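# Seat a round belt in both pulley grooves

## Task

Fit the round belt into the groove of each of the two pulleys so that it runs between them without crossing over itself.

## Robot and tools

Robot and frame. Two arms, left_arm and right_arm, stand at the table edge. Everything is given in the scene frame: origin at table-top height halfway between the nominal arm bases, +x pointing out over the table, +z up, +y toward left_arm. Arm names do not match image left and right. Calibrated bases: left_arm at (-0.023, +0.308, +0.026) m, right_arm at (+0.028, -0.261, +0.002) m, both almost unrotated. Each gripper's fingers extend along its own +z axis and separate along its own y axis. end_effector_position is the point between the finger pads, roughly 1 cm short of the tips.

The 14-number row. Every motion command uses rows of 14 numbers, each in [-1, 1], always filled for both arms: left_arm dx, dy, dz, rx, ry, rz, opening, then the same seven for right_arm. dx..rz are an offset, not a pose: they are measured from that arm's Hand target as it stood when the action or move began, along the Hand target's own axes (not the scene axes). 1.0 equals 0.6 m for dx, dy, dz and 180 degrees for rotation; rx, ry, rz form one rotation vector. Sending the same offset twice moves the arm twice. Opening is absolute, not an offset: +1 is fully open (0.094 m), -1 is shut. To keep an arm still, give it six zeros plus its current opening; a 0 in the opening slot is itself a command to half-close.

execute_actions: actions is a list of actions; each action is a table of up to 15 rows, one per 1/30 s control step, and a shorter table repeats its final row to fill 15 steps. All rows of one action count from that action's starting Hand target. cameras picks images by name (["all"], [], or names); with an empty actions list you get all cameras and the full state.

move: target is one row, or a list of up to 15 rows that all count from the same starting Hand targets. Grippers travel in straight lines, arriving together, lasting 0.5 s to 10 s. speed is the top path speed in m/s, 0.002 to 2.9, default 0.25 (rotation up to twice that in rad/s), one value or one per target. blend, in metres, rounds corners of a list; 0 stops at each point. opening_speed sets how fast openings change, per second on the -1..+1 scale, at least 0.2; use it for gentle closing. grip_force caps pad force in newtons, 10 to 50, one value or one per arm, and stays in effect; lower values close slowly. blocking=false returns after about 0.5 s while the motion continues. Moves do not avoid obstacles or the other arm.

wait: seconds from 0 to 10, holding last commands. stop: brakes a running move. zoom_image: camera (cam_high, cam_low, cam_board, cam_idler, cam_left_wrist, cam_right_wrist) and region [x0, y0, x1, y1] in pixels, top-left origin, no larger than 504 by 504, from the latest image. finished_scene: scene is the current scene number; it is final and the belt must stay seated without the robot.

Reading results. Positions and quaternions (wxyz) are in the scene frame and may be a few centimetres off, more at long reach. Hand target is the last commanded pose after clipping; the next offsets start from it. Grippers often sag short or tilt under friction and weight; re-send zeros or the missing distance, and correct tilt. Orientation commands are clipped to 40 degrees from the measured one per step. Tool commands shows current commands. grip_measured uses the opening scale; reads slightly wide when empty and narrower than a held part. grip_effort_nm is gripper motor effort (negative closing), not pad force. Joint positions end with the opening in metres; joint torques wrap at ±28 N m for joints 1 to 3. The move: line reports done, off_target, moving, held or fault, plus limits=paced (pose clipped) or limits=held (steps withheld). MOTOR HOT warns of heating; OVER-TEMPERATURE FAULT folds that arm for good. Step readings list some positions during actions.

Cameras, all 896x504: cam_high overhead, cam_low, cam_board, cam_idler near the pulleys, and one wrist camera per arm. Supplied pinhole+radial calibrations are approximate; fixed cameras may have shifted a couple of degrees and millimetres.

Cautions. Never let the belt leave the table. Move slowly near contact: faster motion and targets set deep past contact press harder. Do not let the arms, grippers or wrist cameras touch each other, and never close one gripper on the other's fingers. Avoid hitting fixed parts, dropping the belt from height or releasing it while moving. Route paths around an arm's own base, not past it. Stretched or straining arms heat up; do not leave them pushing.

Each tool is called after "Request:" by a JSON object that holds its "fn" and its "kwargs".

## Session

Request:
{"fn": "execute_actions", "kwargs": {"actions": []}}

Request:
{"fn": "zoom_image", "kwargs": {"camera": "cam_high", "region": [240, 140, 440, 340]}}

Request:
{"fn": "zoom_image", "kwargs": {"camera": "cam_idler", "region": [340, 200, 592, 380]}}

Request:
{"fn": "zoom_image", "kwargs": {"camera": "cam_idler", "region": [640, 180, 896, 340]}}

Scene clock: 0.00 s.
left_arm: end_effector_position=(+0.3712, +0.3547, +0.1072) grip_measured=+1.000 grip_effort_nm=n/a end_effector_quat_wxyz=(+0.562, -0.097, +0.812, +0.125) | right_arm: end_effector_position=(+0.4082, -0.2999, +0.0689) grip_measured=+1.000 grip_effort_nm=n/a end_effector_quat_wxyz=(+0.526, +0.079, +0.847, +0.018)
Joint positions: left_arm=[-0.028 1.618 0.389 0.861 -0.35 -0.031 0.094] | right_arm=[-0.137 1.517 0.367 0.686 -0.064 0.094 0.094]
Joint velocities: within noise
Joint torques (N m): no reading
Heat: left arm: 36 °C; right arm: 32 °C.
Hand target: left_arm +0.3724, +0.3554, +0.1105; +0.565, -0.101, +0.809, +0.125 | right_arm +0.4101, -0.2994, +0.0724; +0.530, +0.079, +0.844, +0.020
Tool commands: left_gripper/opening=+1.0 right_gripper/opening=+1.0
camera_calibration:
cam_left_wrist: T_world_to_cam=[[0.271424, -0.962133, -0.0250787, 0.234429], [-0.754294, -0.196462, -0.626453, 0.457661], [0.597804, 0.188951, -0.779056, -0.108075], [0, 0, 0, 1]] pos_world=[0.346189, 0.335886, 0.208385]
cam_right_wrist: T_world_to_cam=[[-0.137755, -0.989258, -0.0489189, -0.245834], [-0.852223, 0.143551, -0.503099, 0.460989], [0.504717, -0.0276144, -0.862843, -0.0495594], [0, 0, 0, 1]] pos_world=[0.384014, -0.310737, 0.177135]

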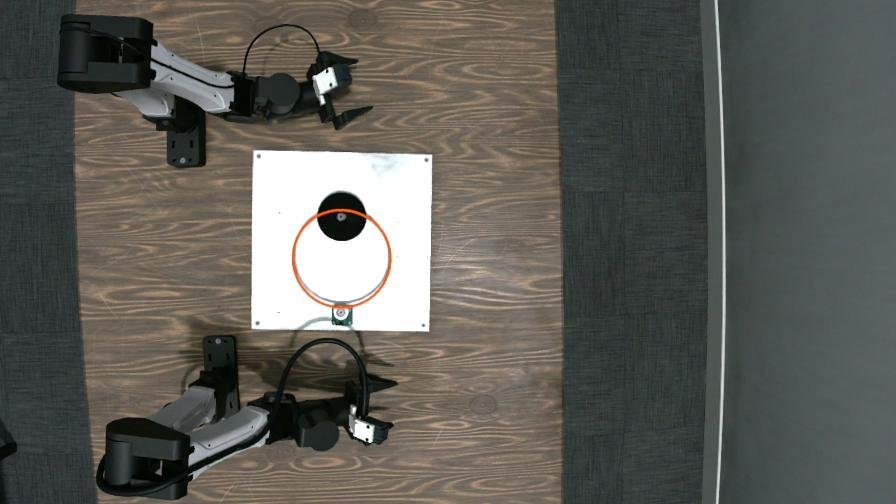

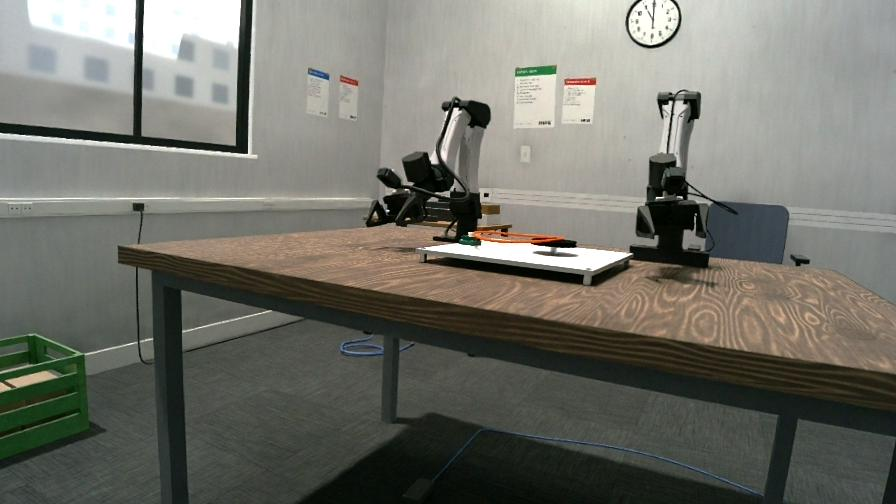

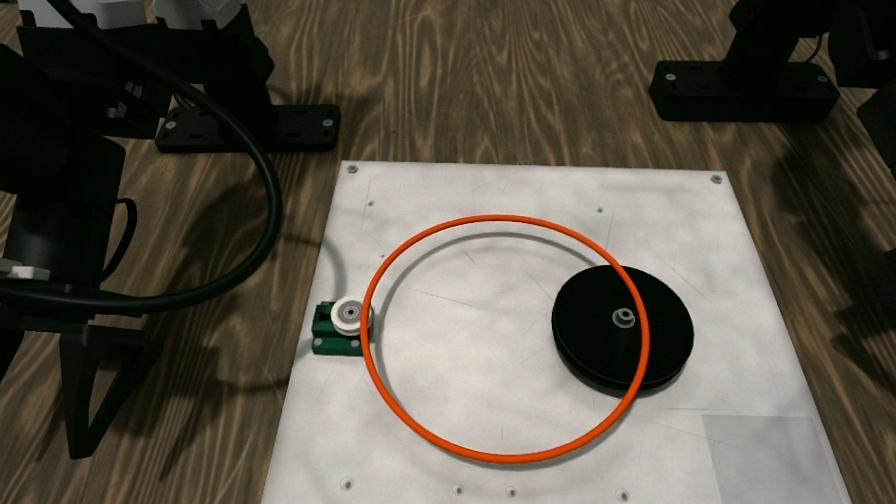

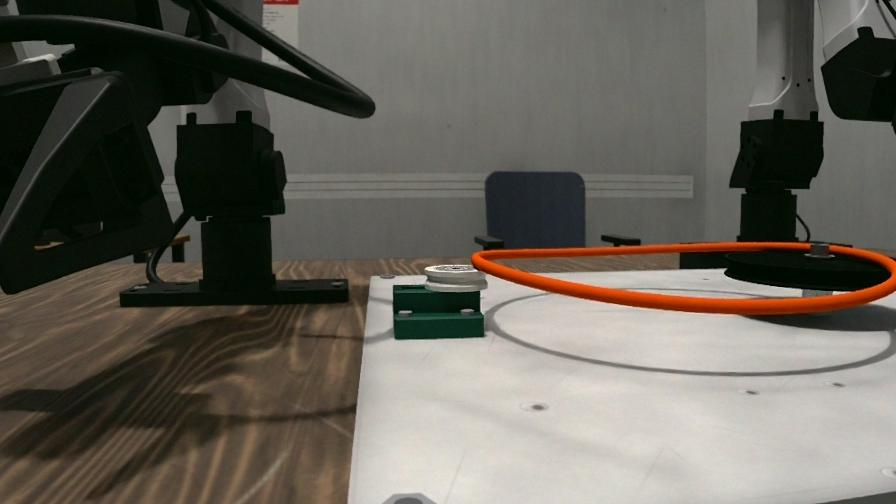

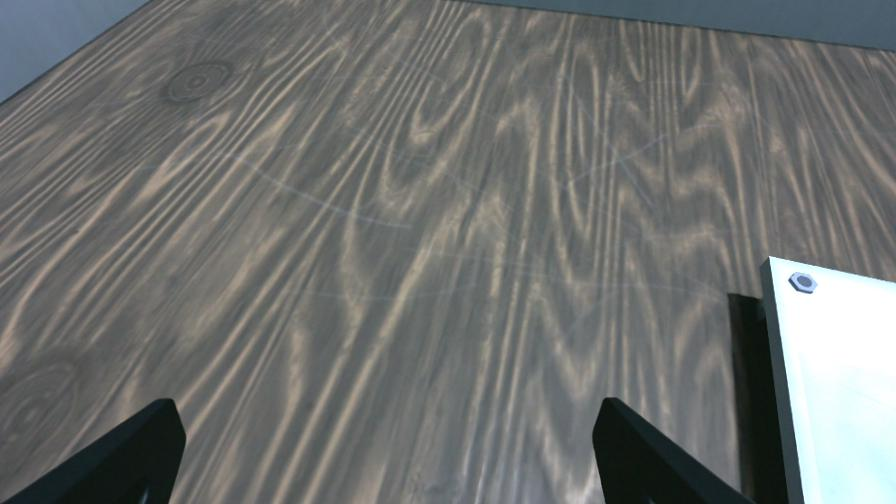

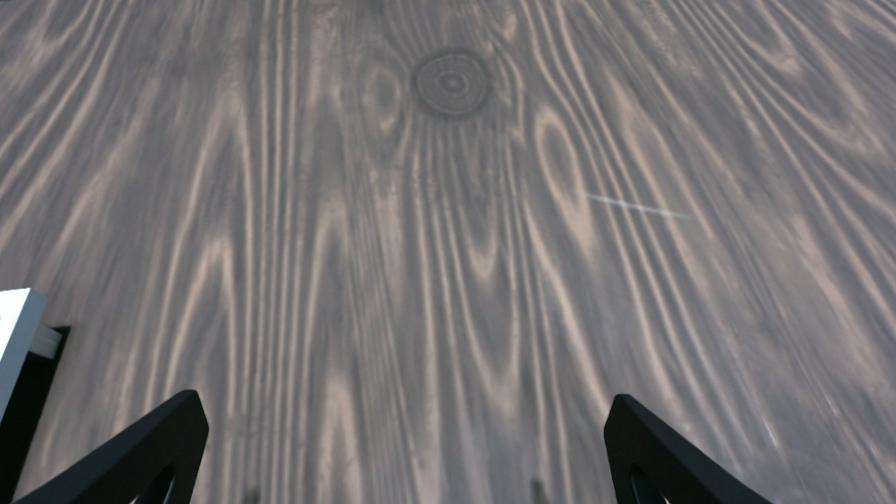

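Scaled by 2.520 from the camera's 896x504 image, which has a finer 1280x720 frame.

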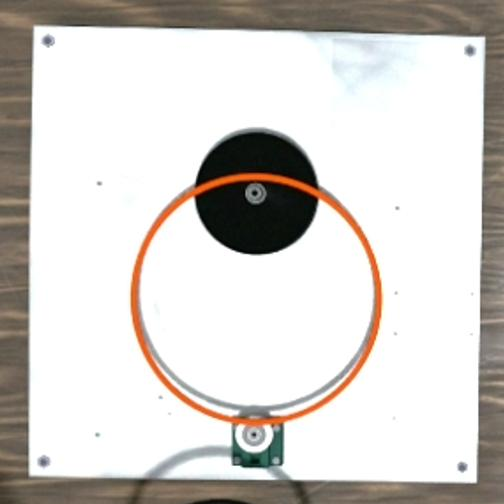

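Scaled by 2.000 from the camera's 896x504 image, which has a finer 1280x720 frame.

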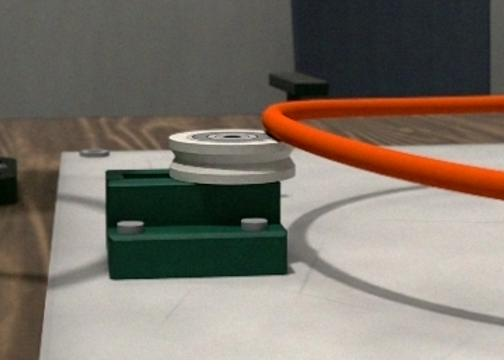

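Scaled by 1.969 from the camera's 896x504 image, which has a finer 1280x720 frame.

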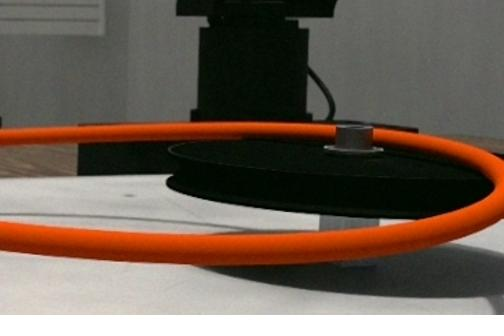

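Request:
{"fn": "move", "kwargs": {"target": [-0.0465,-0.4405,-0.1338,0.2345,0.3351,0.2848,-0.2, 0,0,0,0,0,0,1.0], "speed": 0.25, "cameras": ["cam_high","cam_board","cam_left_wrist"]}}

Scene clock: 69.43 s.
left_arm: end_effector_position=(+0.3945, +0.0830, +0.1465) grip_measured=-0.198 grip_effort_nm=-0.11 end_effector_quat_wxyz=(+0.040, +0.374, +0.926, +0.005) | right_arm: end_effector_position=(+0.4082, -0.2999, +0.0689) grip_measured=+1.000 grip_effort_nm=-0.03 end_effector_quat_wxyz=(+0.526, +0.079, +0.847, +0.018)
Joint positions: left_arm=[-0.496 2.402 2.468 -1.56 -0.019 0.267 0.038] | right_arm=[-0.137 1.517 0.367 0.686 -0.064 0.094 0.094]
Joint torques (N m): left_arm=[-0.38 -11.43 8.21 0.19 0.22 0.22] | right_arm=[0.5 -6.38 6.15 2.34 0.02 0.05]
Heat: left arm: 41 °C; right arm: 36 °C.
Hand target: left_arm +0.3911, +0.0800, +0.1398; +0.000, +0.383, +0.924, +0.000 | right_arm +0.4101, -0.2994, +0.0724; +0.530, +0.079, +0.844, +0.020
Off the commanded pose: left_arm 0.008 m, 5 deg | right_arm 0.004 m, 1 deg.
joint sent to its limit (left arm) — joint 4 (wrist pitch), lower limit. The joint targets still meet the commanded pose.
move: off_target (left_arm)
camera_calibration:
cam_left_wrist: T_world_to_cam=[[-0.65554, -0.75497, 0.0169574, 0.30996], [-0.666489, 0.588978, 0.457053, 0.187873], [-0.355049, 0.288315, -0.889278, 0.343778], [0, 0, 0, 1]] pos_world=[0.450465, 0.0242414, 0.214591]
Images, in order (width x height): cam_high 896x504, cam_board 896x504, cam_left_wrist 896x504.

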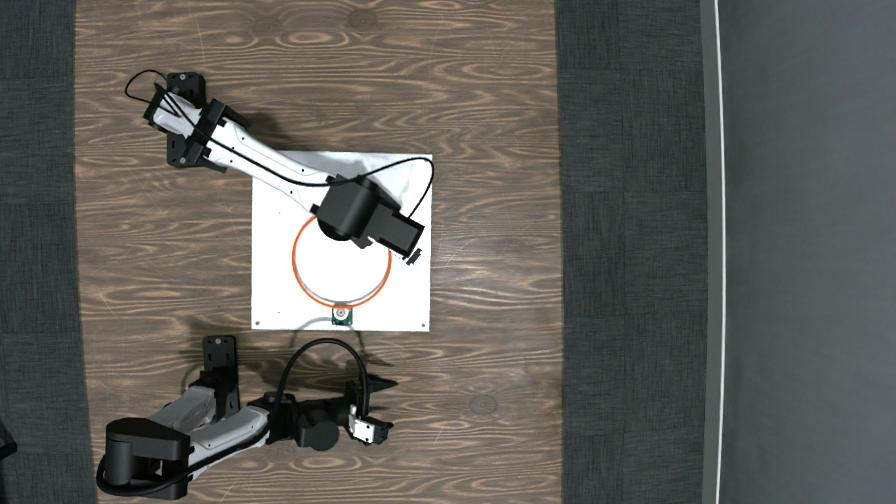

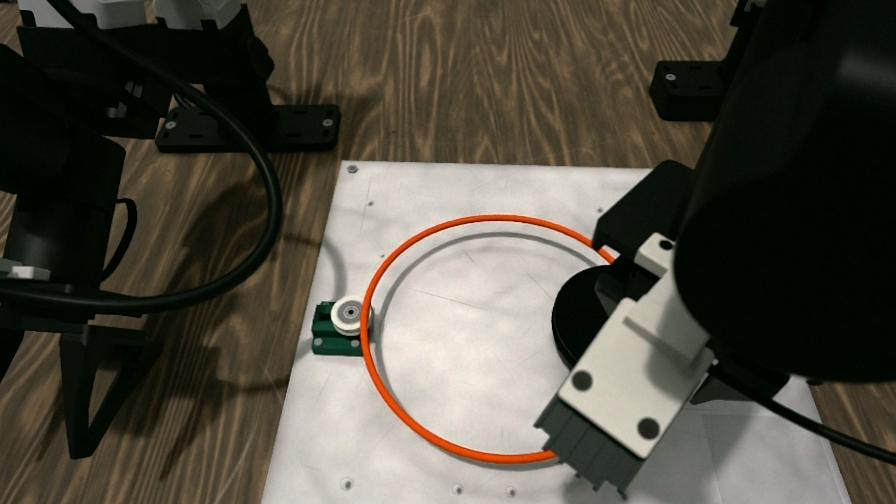

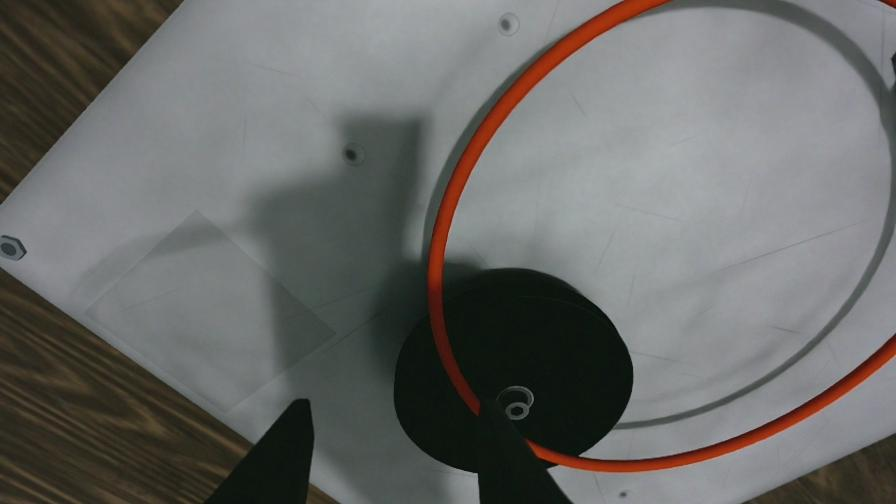

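Request:
{"fn": "move", "kwargs": {"target": [0,-0.0153,0.1172,0,0,0,-0.2, 0,0,0,0,0,0,1.0], "speed": 0.15, "cameras": ["cam_low","cam_board","cam_left_wrist"]}}

Scene clock: 89.27 s.
left_arm: end_effector_position=(+0.3836, +0.0798, +0.0815) grip_measured=-0.198 grip_effort_nm=-0.11 end_effector_quat_wxyz=(+0.001, +0.383, +0.924, +0.009) | right_arm: end_effector_position=(+0.4082, -0.2999, +0.0689) grip_measured=+1.000 grip_effort_nm=-0.03 end_effector_quat_wxyz=(+0.526, +0.079, +0.847, +0.018)
Joint positions: left_arm=[-0.513 2.402 2.209 -1.379 -0.019 0.267 0.038] | right_arm=[-0.137 1.517 0.367 0.686 -0.064 0.094 0.094]
Joint torques (N m): left_arm=[-0.61 -12.31 4.86 0.66 0.25 0.02] | right_arm=[0.5 -6.37 6.15 2.34 0.02 0.05]
Heat: left arm: 49 °C; right arm: 37 °C.
Hand target: left_arm +0.3847, +0.0735, +0.0695; +0.000, +0.383, +0.924, +0.000 | right_arm +0.4101, -0.2994, +0.0724; +0.530, +0.079, +0.844, +0.020
Off the commanded pose: left_arm 0.014 m, 1 deg | right_arm 0.004 m, 1 deg.
move: off_target (left_arm)
camera_calibration:
cam_left_wrist: T_world_to_cam=[[-0.666631, -0.744628, 0.0336379, 0.303529], [-0.622721, 0.58116, 0.523901, 0.19061], [-0.40966, 0.328302, -0.851115, 0.297549], [0, 0, 0, 1]] pos_world=[0.442933, 0.0175557, 0.143178]
Images, in order (width x height): cam_low 896x504, cam_board 896x504, cam_left_wrist 896x504.

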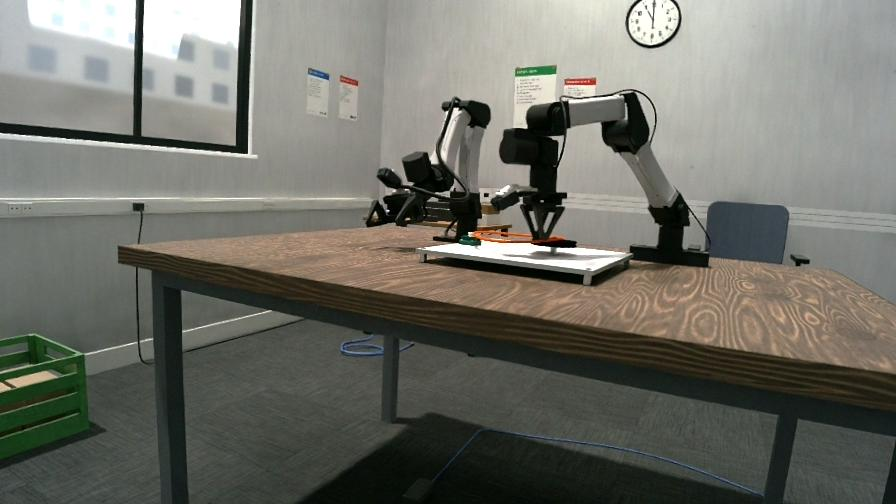

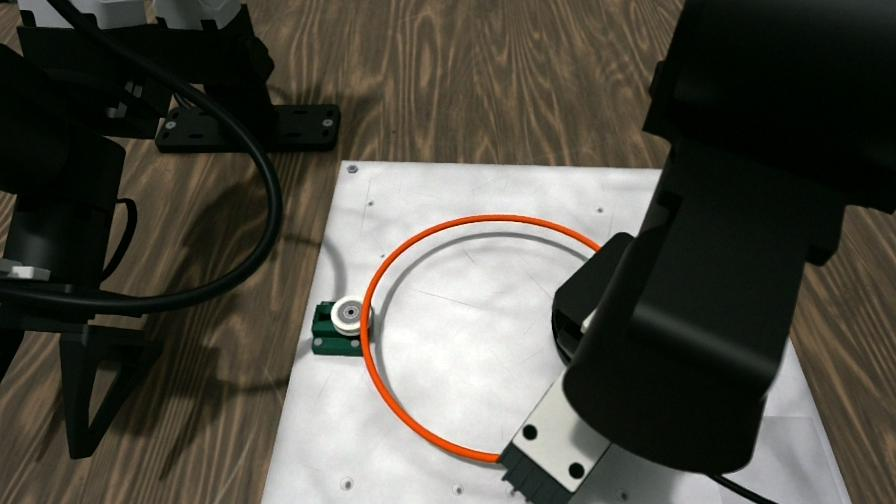

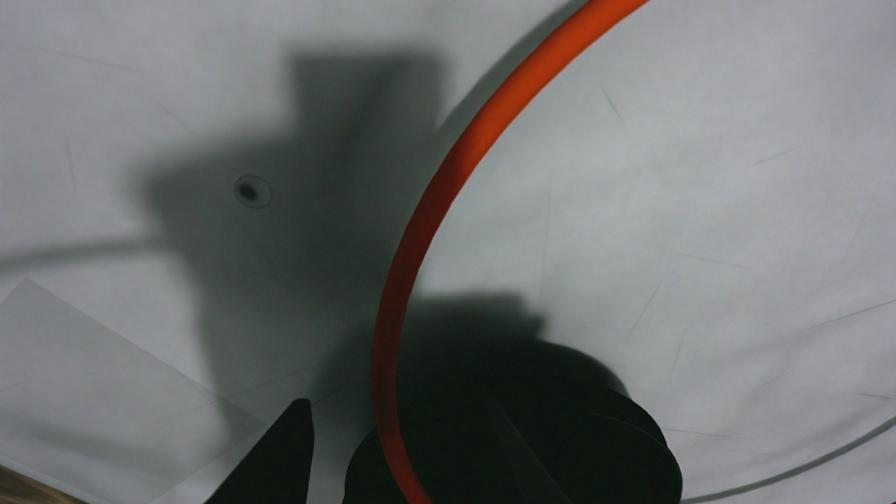

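Request:
{"fn": "move", "kwargs": {"target": [[-0.0292,0.0104,0,0,0,0.0278,-0.2, 0,0,0,0,0,0,1.0],[-0.0292,0.0104,0.015,0,0,0.0278,-0.2, 0,0,0,0,0,0,1.0]], "speed": 0.1, "cameras": ["cam_low","cam_idler","cam_left_wrist"]}}

Request:
{"fn": "zoom_image", "kwargs": {"camera": "cam_low", "region": [440, 190, 630, 290]}}

Scene clock: 112.07 s.
left_arm: end_effector_position=(+0.4061, +0.0669, +0.0784) grip_measured=-0.198 grip_effort_nm=-0.11 end_effector_quat_wxyz=(+0.020, +0.416, +0.909, +0.007) | right_arm: end_effector_position=(+0.4082, -0.2999, +0.0689) grip_measured=+1.000 grip_effort_nm=-0.03 end_effector_quat_wxyz=(+0.526, +0.079, +0.847, +0.018)
Joint positions: left_arm=[-0.513 2.508 2.388 -1.412 -0.019 0.339 0.038] | right_arm=[-0.137 1.517 0.367 0.686 -0.064 0.094 0.094]
Joint torques (N m): left_arm=[-0.34 -12 5.12 0.43 0.21 0.27] | right_arm=[0.5 -6.37 6.15 2.33 0.02 0.05]
Heat: left arm: 55 °C; right arm: 38 °C.
Hand target: left_arm +0.4014, +0.0656, +0.0604; +0.000, +0.423, +0.906, +0.000 | right_arm +0.4101, -0.2994, +0.0724; +0.530, +0.079, +0.844, +0.020
Off the commanded pose: left_arm 0.019 m, 3 deg | right_arm 0.004 m, 1 deg.
move: off_target (left_arm)
camera_calibration:
cam_left_wrist: T_world_to_cam=[[-0.719464, -0.694152, 0.0228993, 0.328063], [-0.596124, 0.634108, 0.492486, 0.201841], [-0.356381, 0.340675, -0.870019, 0.287467], [0, 0, 0, 1]] pos_world=[0.4588, 0.00180387, 0.143186]
Images, in order (width x height): cam_low 896x504, cam_idler 896x504, cam_left_wrist 896x504.

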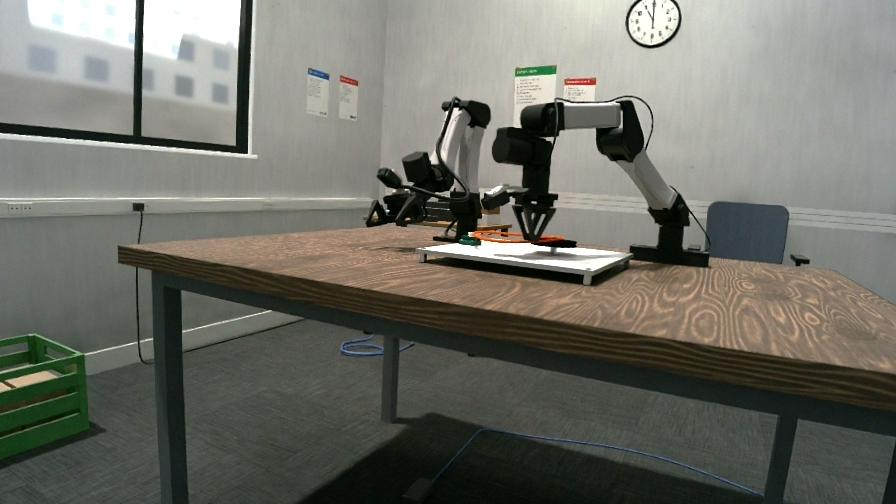

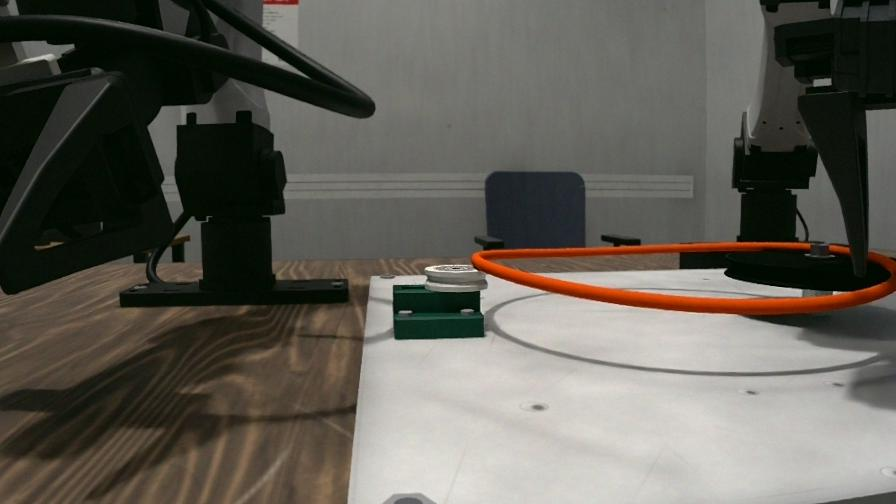

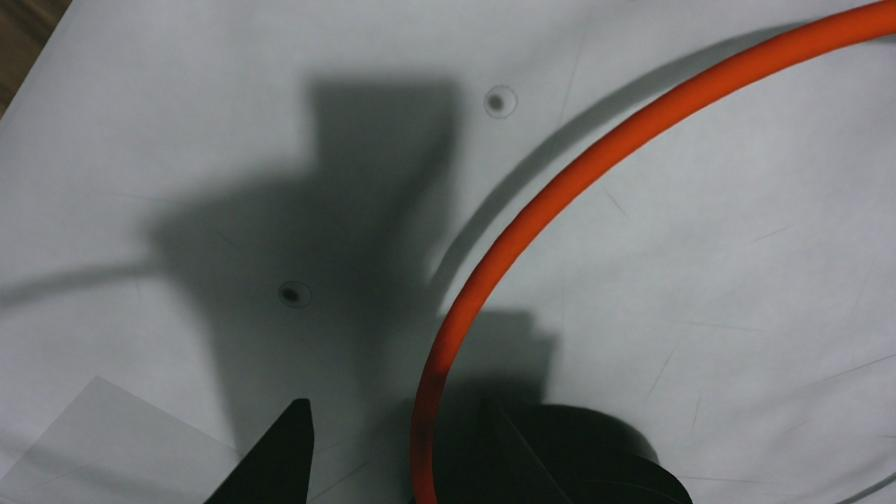

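Scaled by 2.653 from the camera's 896x504 image, which has a finer 1280x720 frame.

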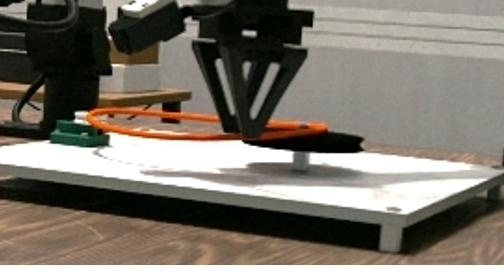

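Request:
{"fn": "move", "kwargs": {"target": [-0.0025,-0.0117,0.0173,0,0,0,-0.2, 0,0,0,0,0,0,1.0], "speed": 0.06, "cameras": ["cam_idler","cam_left_wrist"]}}

Request:
{"fn": "zoom_image", "kwargs": {"camera": "cam_idler", "region": [640, 180, 896, 340]}}

Scene clock: 131.07 s.
left_arm: end_effector_position=(+0.3969, +0.0664, +0.0636) grip_measured=-0.198 grip_effort_nm=-0.11 end_effector_quat_wxyz=(+0.002, +0.421, +0.907, +0.009) | right_arm: end_effector_position=(+0.4082, -0.2999, +0.0689) grip_measured=+1.000 grip_effort_nm=-0.03 end_effector_quat_wxyz=(+0.526, +0.079, +0.847, +0.018)
Joint positions: left_arm=[-0.523 2.508 2.33 -1.391 -0.019 0.339 0.038] | right_arm=[-0.137 1.517 0.367 0.686 -0.064 0.094 0.094]
Joint torques (N m): left_arm=[-0.61 -13.03 4.89 0.62 0.18 0.09] | right_arm=[0.5 -6.37 6.15 2.34 0.02 0.05]
Heat: left arm: 57 °C; right arm: 39 °C.
Hand target: left_arm +0.3970, +0.0599, +0.0500; +0.000, +0.423, +0.906, +0.000 | right_arm +0.4101, -0.2994, +0.0724; +0.530, +0.079, +0.844, +0.020
Off the commanded pose: left_arm 0.015 m, 1 deg | right_arm 0.004 m, 1 deg.
move: off_target (left_arm)
camera_calibration:
cam_left_wrist: T_world_to_cam=[[-0.725662, -0.687248, 0.0332221, 0.322757], [-0.57341, 0.630736, 0.522852, 0.193235], [-0.380283, 0.360364, -0.851776, 0.278399], [0, 0, 0, 1]] pos_world=[0.450886, -0.000390799, 0.125378]
Images, in order (width x height): cam_idler 896x504, cam_left_wrist 896x504.

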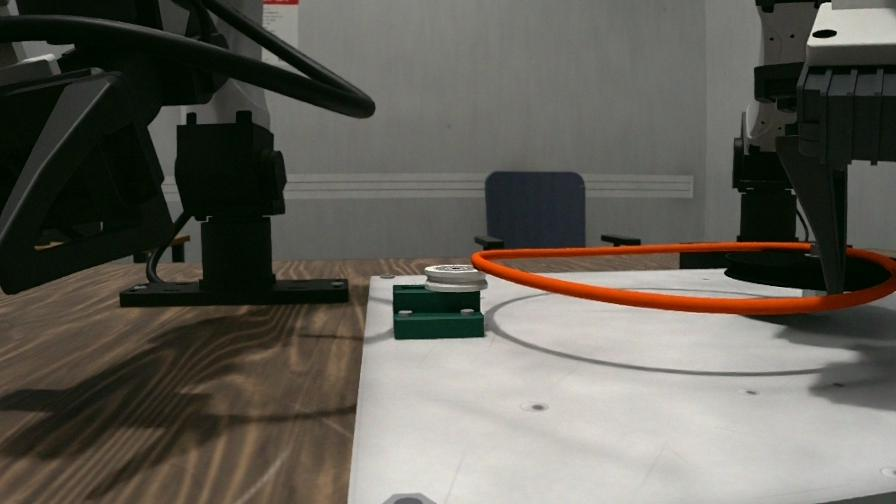

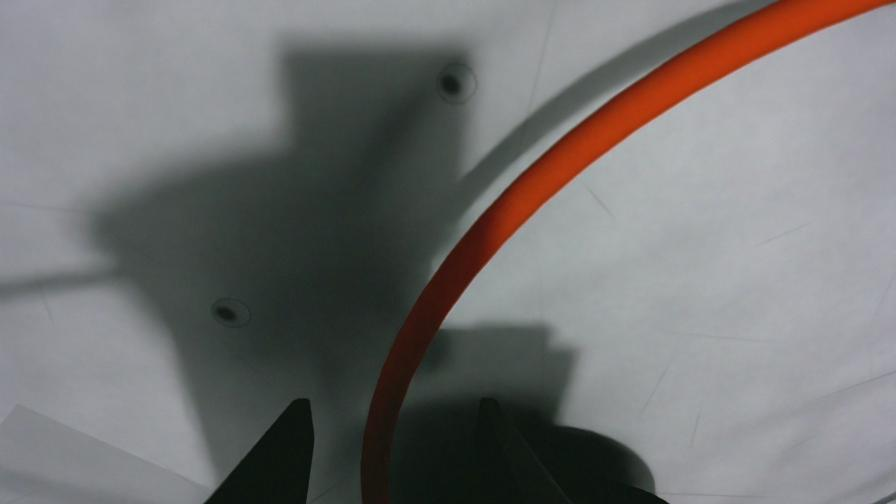

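Scaled by 1.969 from the camera's 896x504 image, which has a finer 1280x720 frame.

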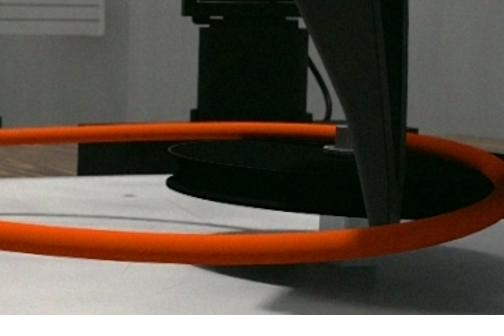

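Request:
{"fn": "move", "kwargs": {"target": [0,0,0,0,0,0,-1, 0,0,0,0,0,0,1.0], "speed": 0.06, "grip_force": 25, "opening_speed": 0.6, "cameras": ["cam_idler","cam_left_wrist","cam_low"]}}

Request:
{"fn": "zoom_image", "kwargs": {"camera": "cam_low", "region": [440, 190, 630, 290]}}

Scene clock: 142.97 s.
left_arm: end_effector_position=(+0.3972, +0.0662, +0.0636) grip_measured=-0.890 grip_effort_nm=-0.57 end_effector_quat_wxyz=(+0.002, +0.421, +0.907, +0.009) | right_arm: end_effector_position=(+0.4082, -0.2999, +0.0689) grip_measured=+1.000 grip_effort_nm=-0.03 end_effector_quat_wxyz=(+0.526, +0.079, +0.847, +0.018)
Joint positions: left_arm=[-0.523 2.508 2.33 -1.389 -0.019 0.339 0.005] | right_arm=[-0.137 1.517 0.367 0.686 -0.064 0.094 0.094]
Joint torques (N m): left_arm=[-0.55 -13.05 5 0.65 0.22 0.11] | right_arm=[0.5 -6.37 6.15 2.34 0.02 0.05]
Heat: left arm: 59 °C; right arm: 40 °C.
Hand target: left_arm +0.3970, +0.0599, +0.0500; +0.000, +0.423, +0.906, +0.000 | right_arm +0.4101, -0.2994, +0.0724; +0.530, +0.079, +0.844, +0.020
Off the commanded pose: left_arm 0.015 m, 1 deg | right_arm 0.004 m, 1 deg.
grip_force (N): 25, 25
move: off_target (left_arm)
camera_calibration:
cam_left_wrist: T_world_to_cam=[[-0.725708, -0.687222, 0.0327708, 0.322836], [-0.574091, 0.631116, 0.521644, 0.193831], [-0.379168, 0.359748, -0.852534, 0.27831], [0, 0, 0, 1]] pos_world=[0.451087, -0.000591251, 0.125578]
Images, in order (width x height): cam_low 896x504, cam_idler 896x504, cam_left_wrist 896x504.

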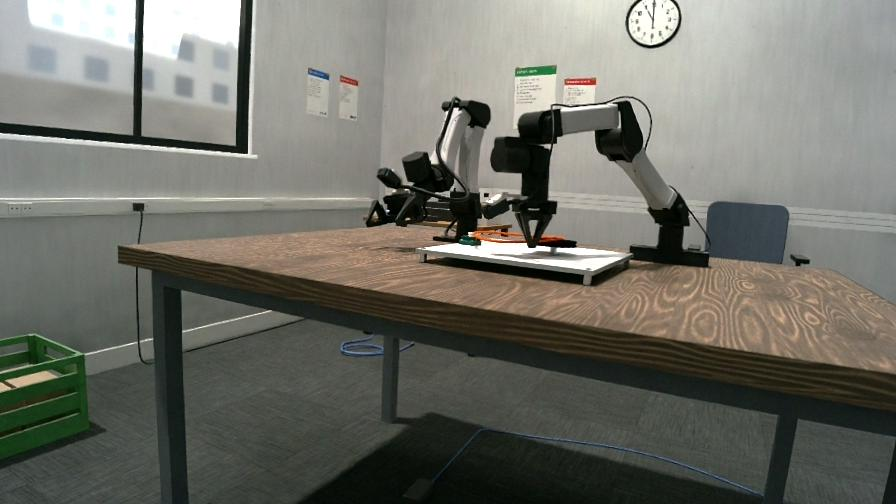

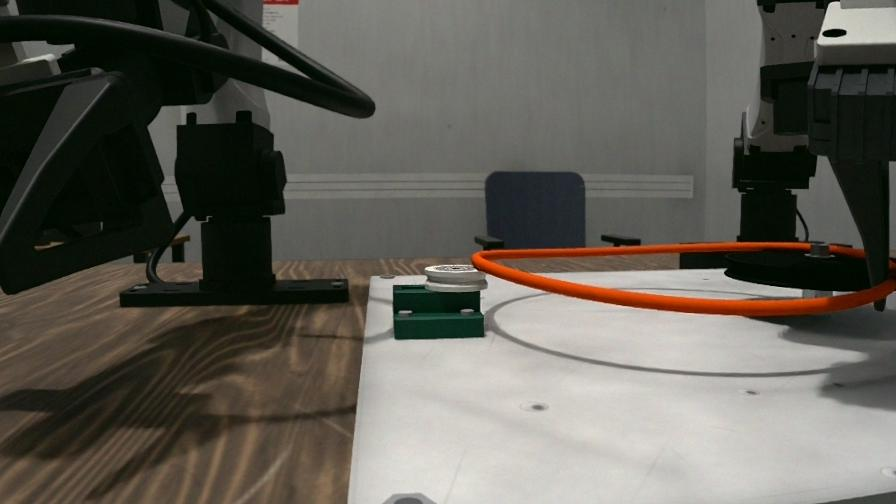

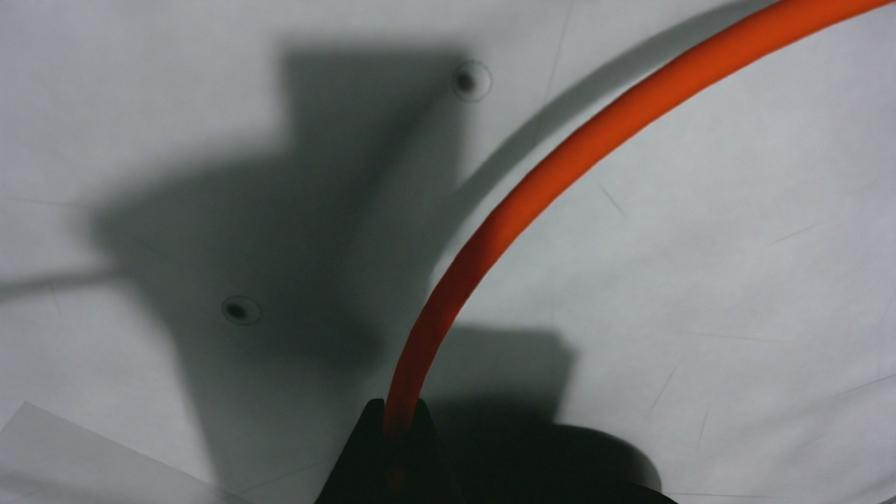

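Scaled by 2.653 from the camera's 896x504 image, which has a finer 1280x720 frame.

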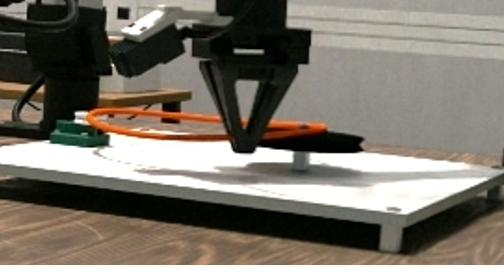

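Request:
{"fn": "move", "kwargs": {"target": [[0,0,-0.075,0,0,0,-1, 0,0,0,0,0,0,1.0],[-0.0378,-0.0665,-0.075,-0.0136,0.0162,0,-1, 0,0,0,0,0,0,1.0]], "speed": 0.12, "blend": [0.015,0], "cameras": ["cam_high","cam_idler","cam_board","cam_low"]}}

Request:
{"fn": "zoom_image", "kwargs": {"camera": "cam_high", "region": [240, 160, 440, 360]}}

Scene clock: 161.30 s.
left_arm: end_effector_position=(+0.3808, +0.0124, +0.1021) grip_measured=-0.890 grip_effort_nm=-0.58 end_effector_quat_wxyz=(+0.033, +0.436, +0.899, +0.017) | right_arm: end_effector_position=(+0.4082, -0.2999, +0.0689) grip_measured=+1.000 grip_effort_nm=-0.03 end_effector_quat_wxyz=(+0.526, +0.079, +0.847, +0.018)
Joint positions: left_arm=[-0.642 2.589 2.635 -1.56 -0.046 0.256 0.005] | right_arm=[-0.137 1.517 0.367 0.686 -0.064 0.094 0.094]
Joint torques (N m): left_arm=[0.13 -12.45 8.2 0.19 -0.04 -0.17] | right_arm=[0.5 -6.37 6.15 2.34 0.02 0.05]
Heat: left arm: 61 °C; right arm: 40 °C.
Hand target: left_arm +0.3810, +0.0167, +0.0950; -0.014, +0.422, +0.906, +0.030 | right_arm +0.4101, -0.2994, +0.0724; +0.530, +0.079, +0.844, +0.020
Off the commanded pose: left_arm 0.008 m, 6 deg | right_arm 0.004 m, 1 deg.
joint sent to its limit (left arm) — joint 4 (wrist pitch), lower limit. The joint targets are off in orientation, not in position.
grip_force (N): 25, 25
move: off_target (left_arm)
Images, in order (width x height): cam_high 896x504, cam_low 896x504, cam_board 896x504, cam_idler 896x504.

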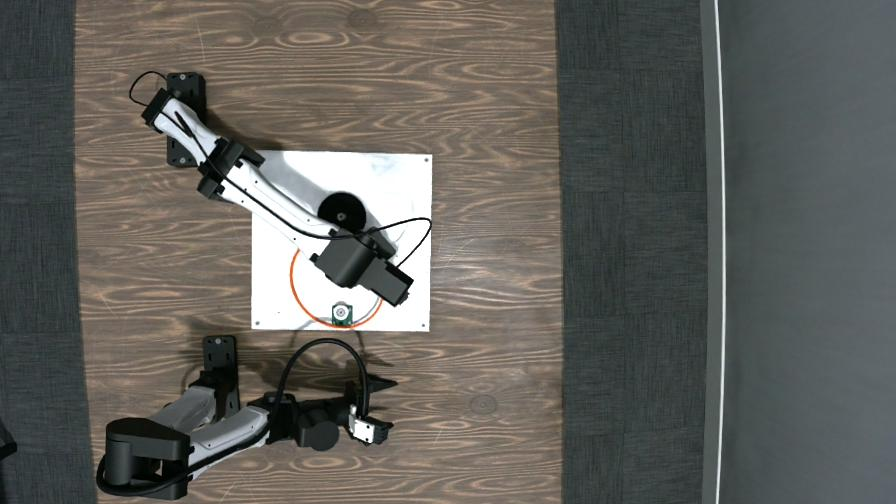

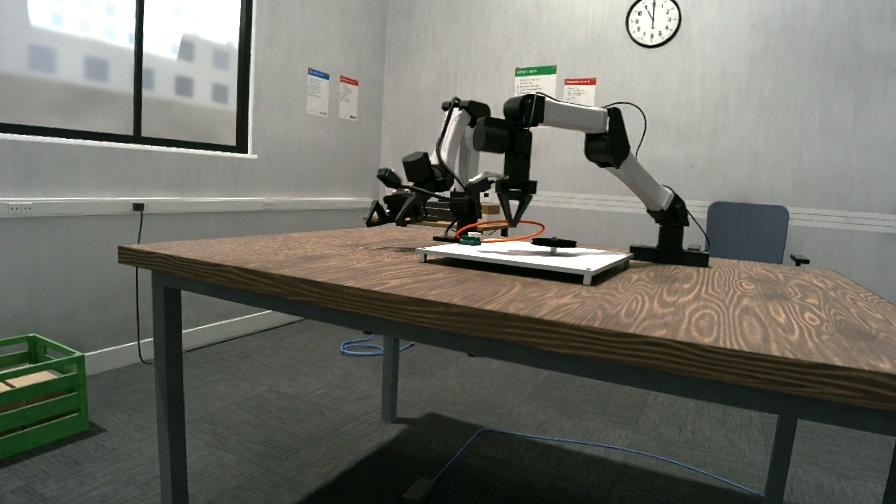

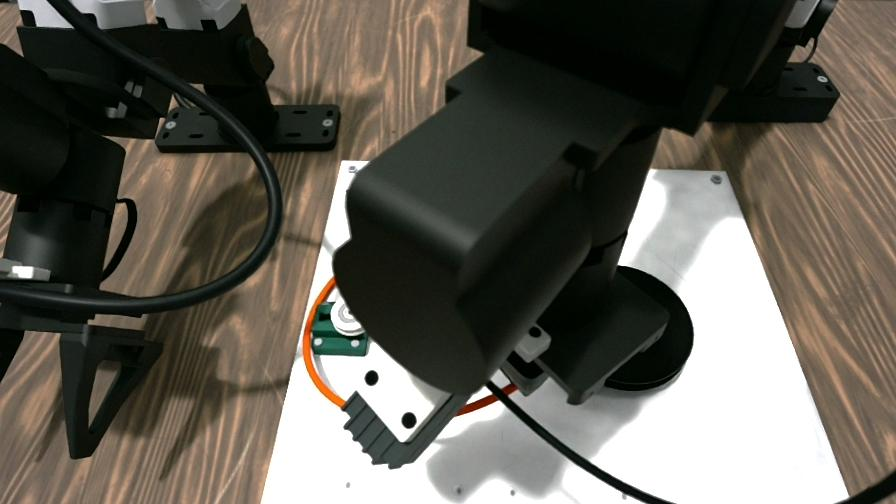

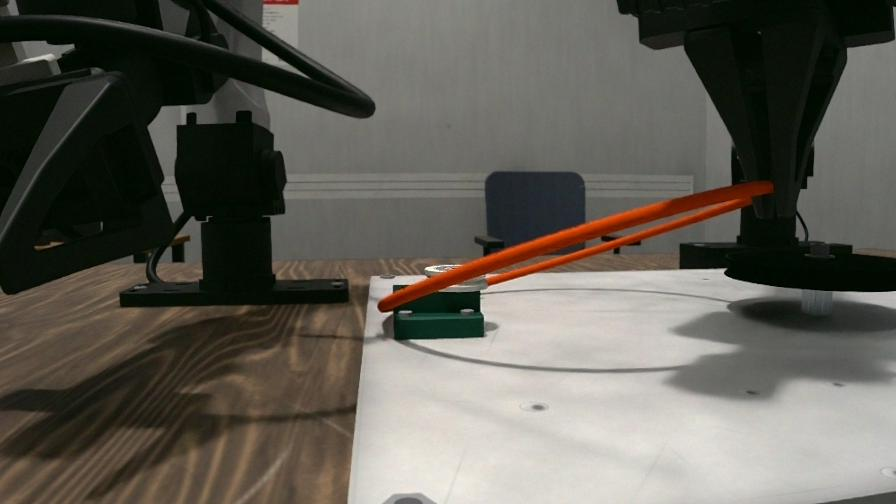

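Scaled by 2.520 from the camera's 896x504 image, which has a finer 1280x720 frame.

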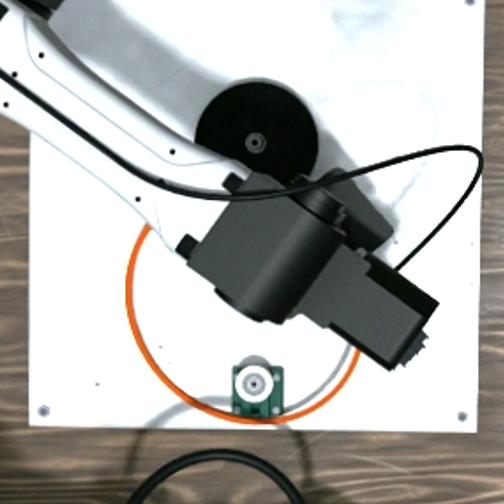

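Request:
{"fn": "move", "kwargs": {"target": [[0.0185,0.0155,-0.0118,0,0,0,-1, 0,0,0,0,0,0,1.0],[0.0148,0.0125,0.0597,0,0,0,-1, 0,0,0,0,0,0,1.0]], "speed": 0.06, "cameras": ["cam_high","cam_idler","cam_board"]}}

Request:
{"fn": "zoom_image", "kwargs": {"camera": "cam_idler", "region": [340, 200, 592, 380]}}

Request:
{"fn": "zoom_image", "kwargs": {"camera": "cam_high", "region": [240, 160, 440, 360]}}

Scene clock: 195.10 s.
left_arm: end_effector_position=(+0.3752, +0.0288, +0.0775) grip_measured=-0.890 grip_effort_nm=-0.58 end_effector_quat_wxyz=(-0.010, +0.427, +0.904, +0.023) | right_arm: end_effector_position=(+0.4082, -0.2999, +0.0689) grip_measured=+1.000 grip_effort_nm=-0.03 end_effector_quat_wxyz=(+0.526, +0.079, +0.847, +0.018)
Joint positions: left_arm=[-0.621 2.601 2.559 -1.556 -0.042 0.256 0.005] | right_arm=[-0.137 1.517 0.367 0.686 -0.064 0.094 0.094]
Joint torques (N m): left_arm=[0.25 -12.27 4.97 0.61 -0.06 0] | right_arm=[0.5 -6.37 6.15 2.34 0.02 0.05]
Heat: left arm: 61 °C; right arm: 42 °C.
Hand target: left_arm +0.3811, +0.0309, +0.0600; -0.014, +0.422, +0.906, +0.030 | right_arm +0.4101, -0.2994, +0.0724; +0.530, +0.079, +0.844, +0.020
Off the commanded pose: left_arm 0.019 m, 1 deg | right_arm 0.004 m, 1 deg.
grip_force (N): 25, 25
move: off_target (left_arm)
Images, in order (width x height): cam_high 896x504, cam_board 896x504, cam_idler 896x504.

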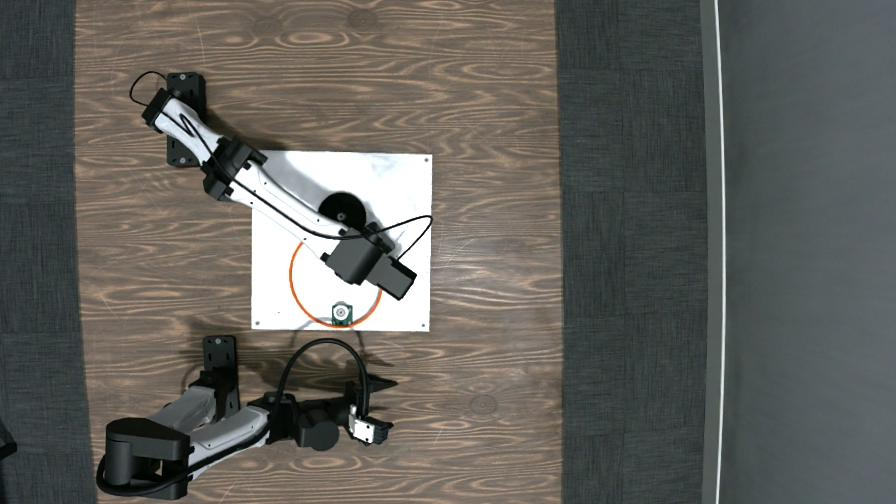

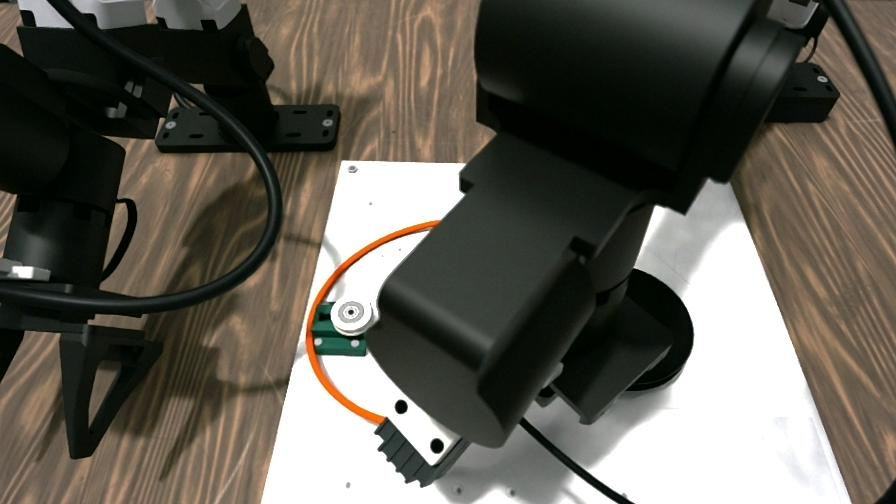

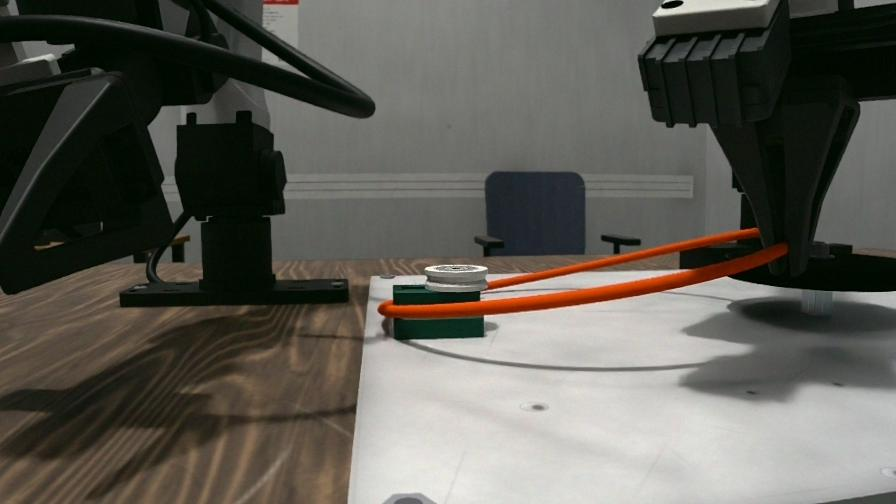

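Scaled by 2.000 from the camera's 896x504 image, which has a finer 1280x720 frame.

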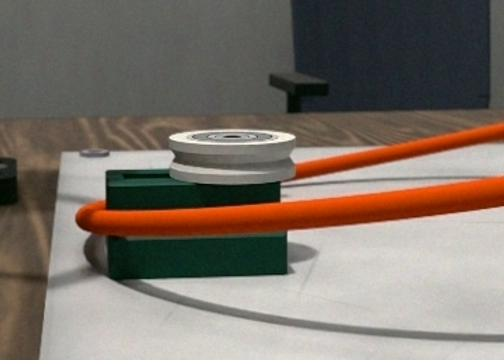

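Scaled by 2.520 from the camera's 896x504 image, which has a finer 1280x720 frame.

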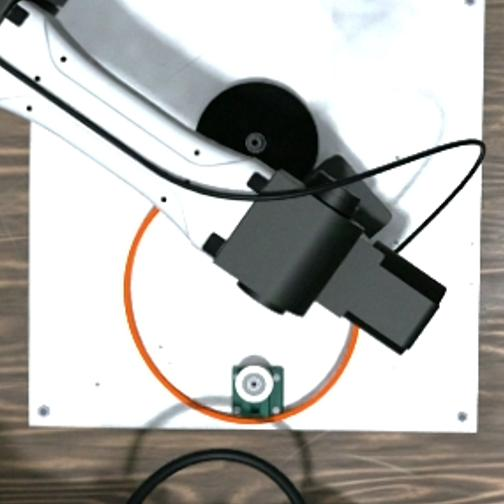

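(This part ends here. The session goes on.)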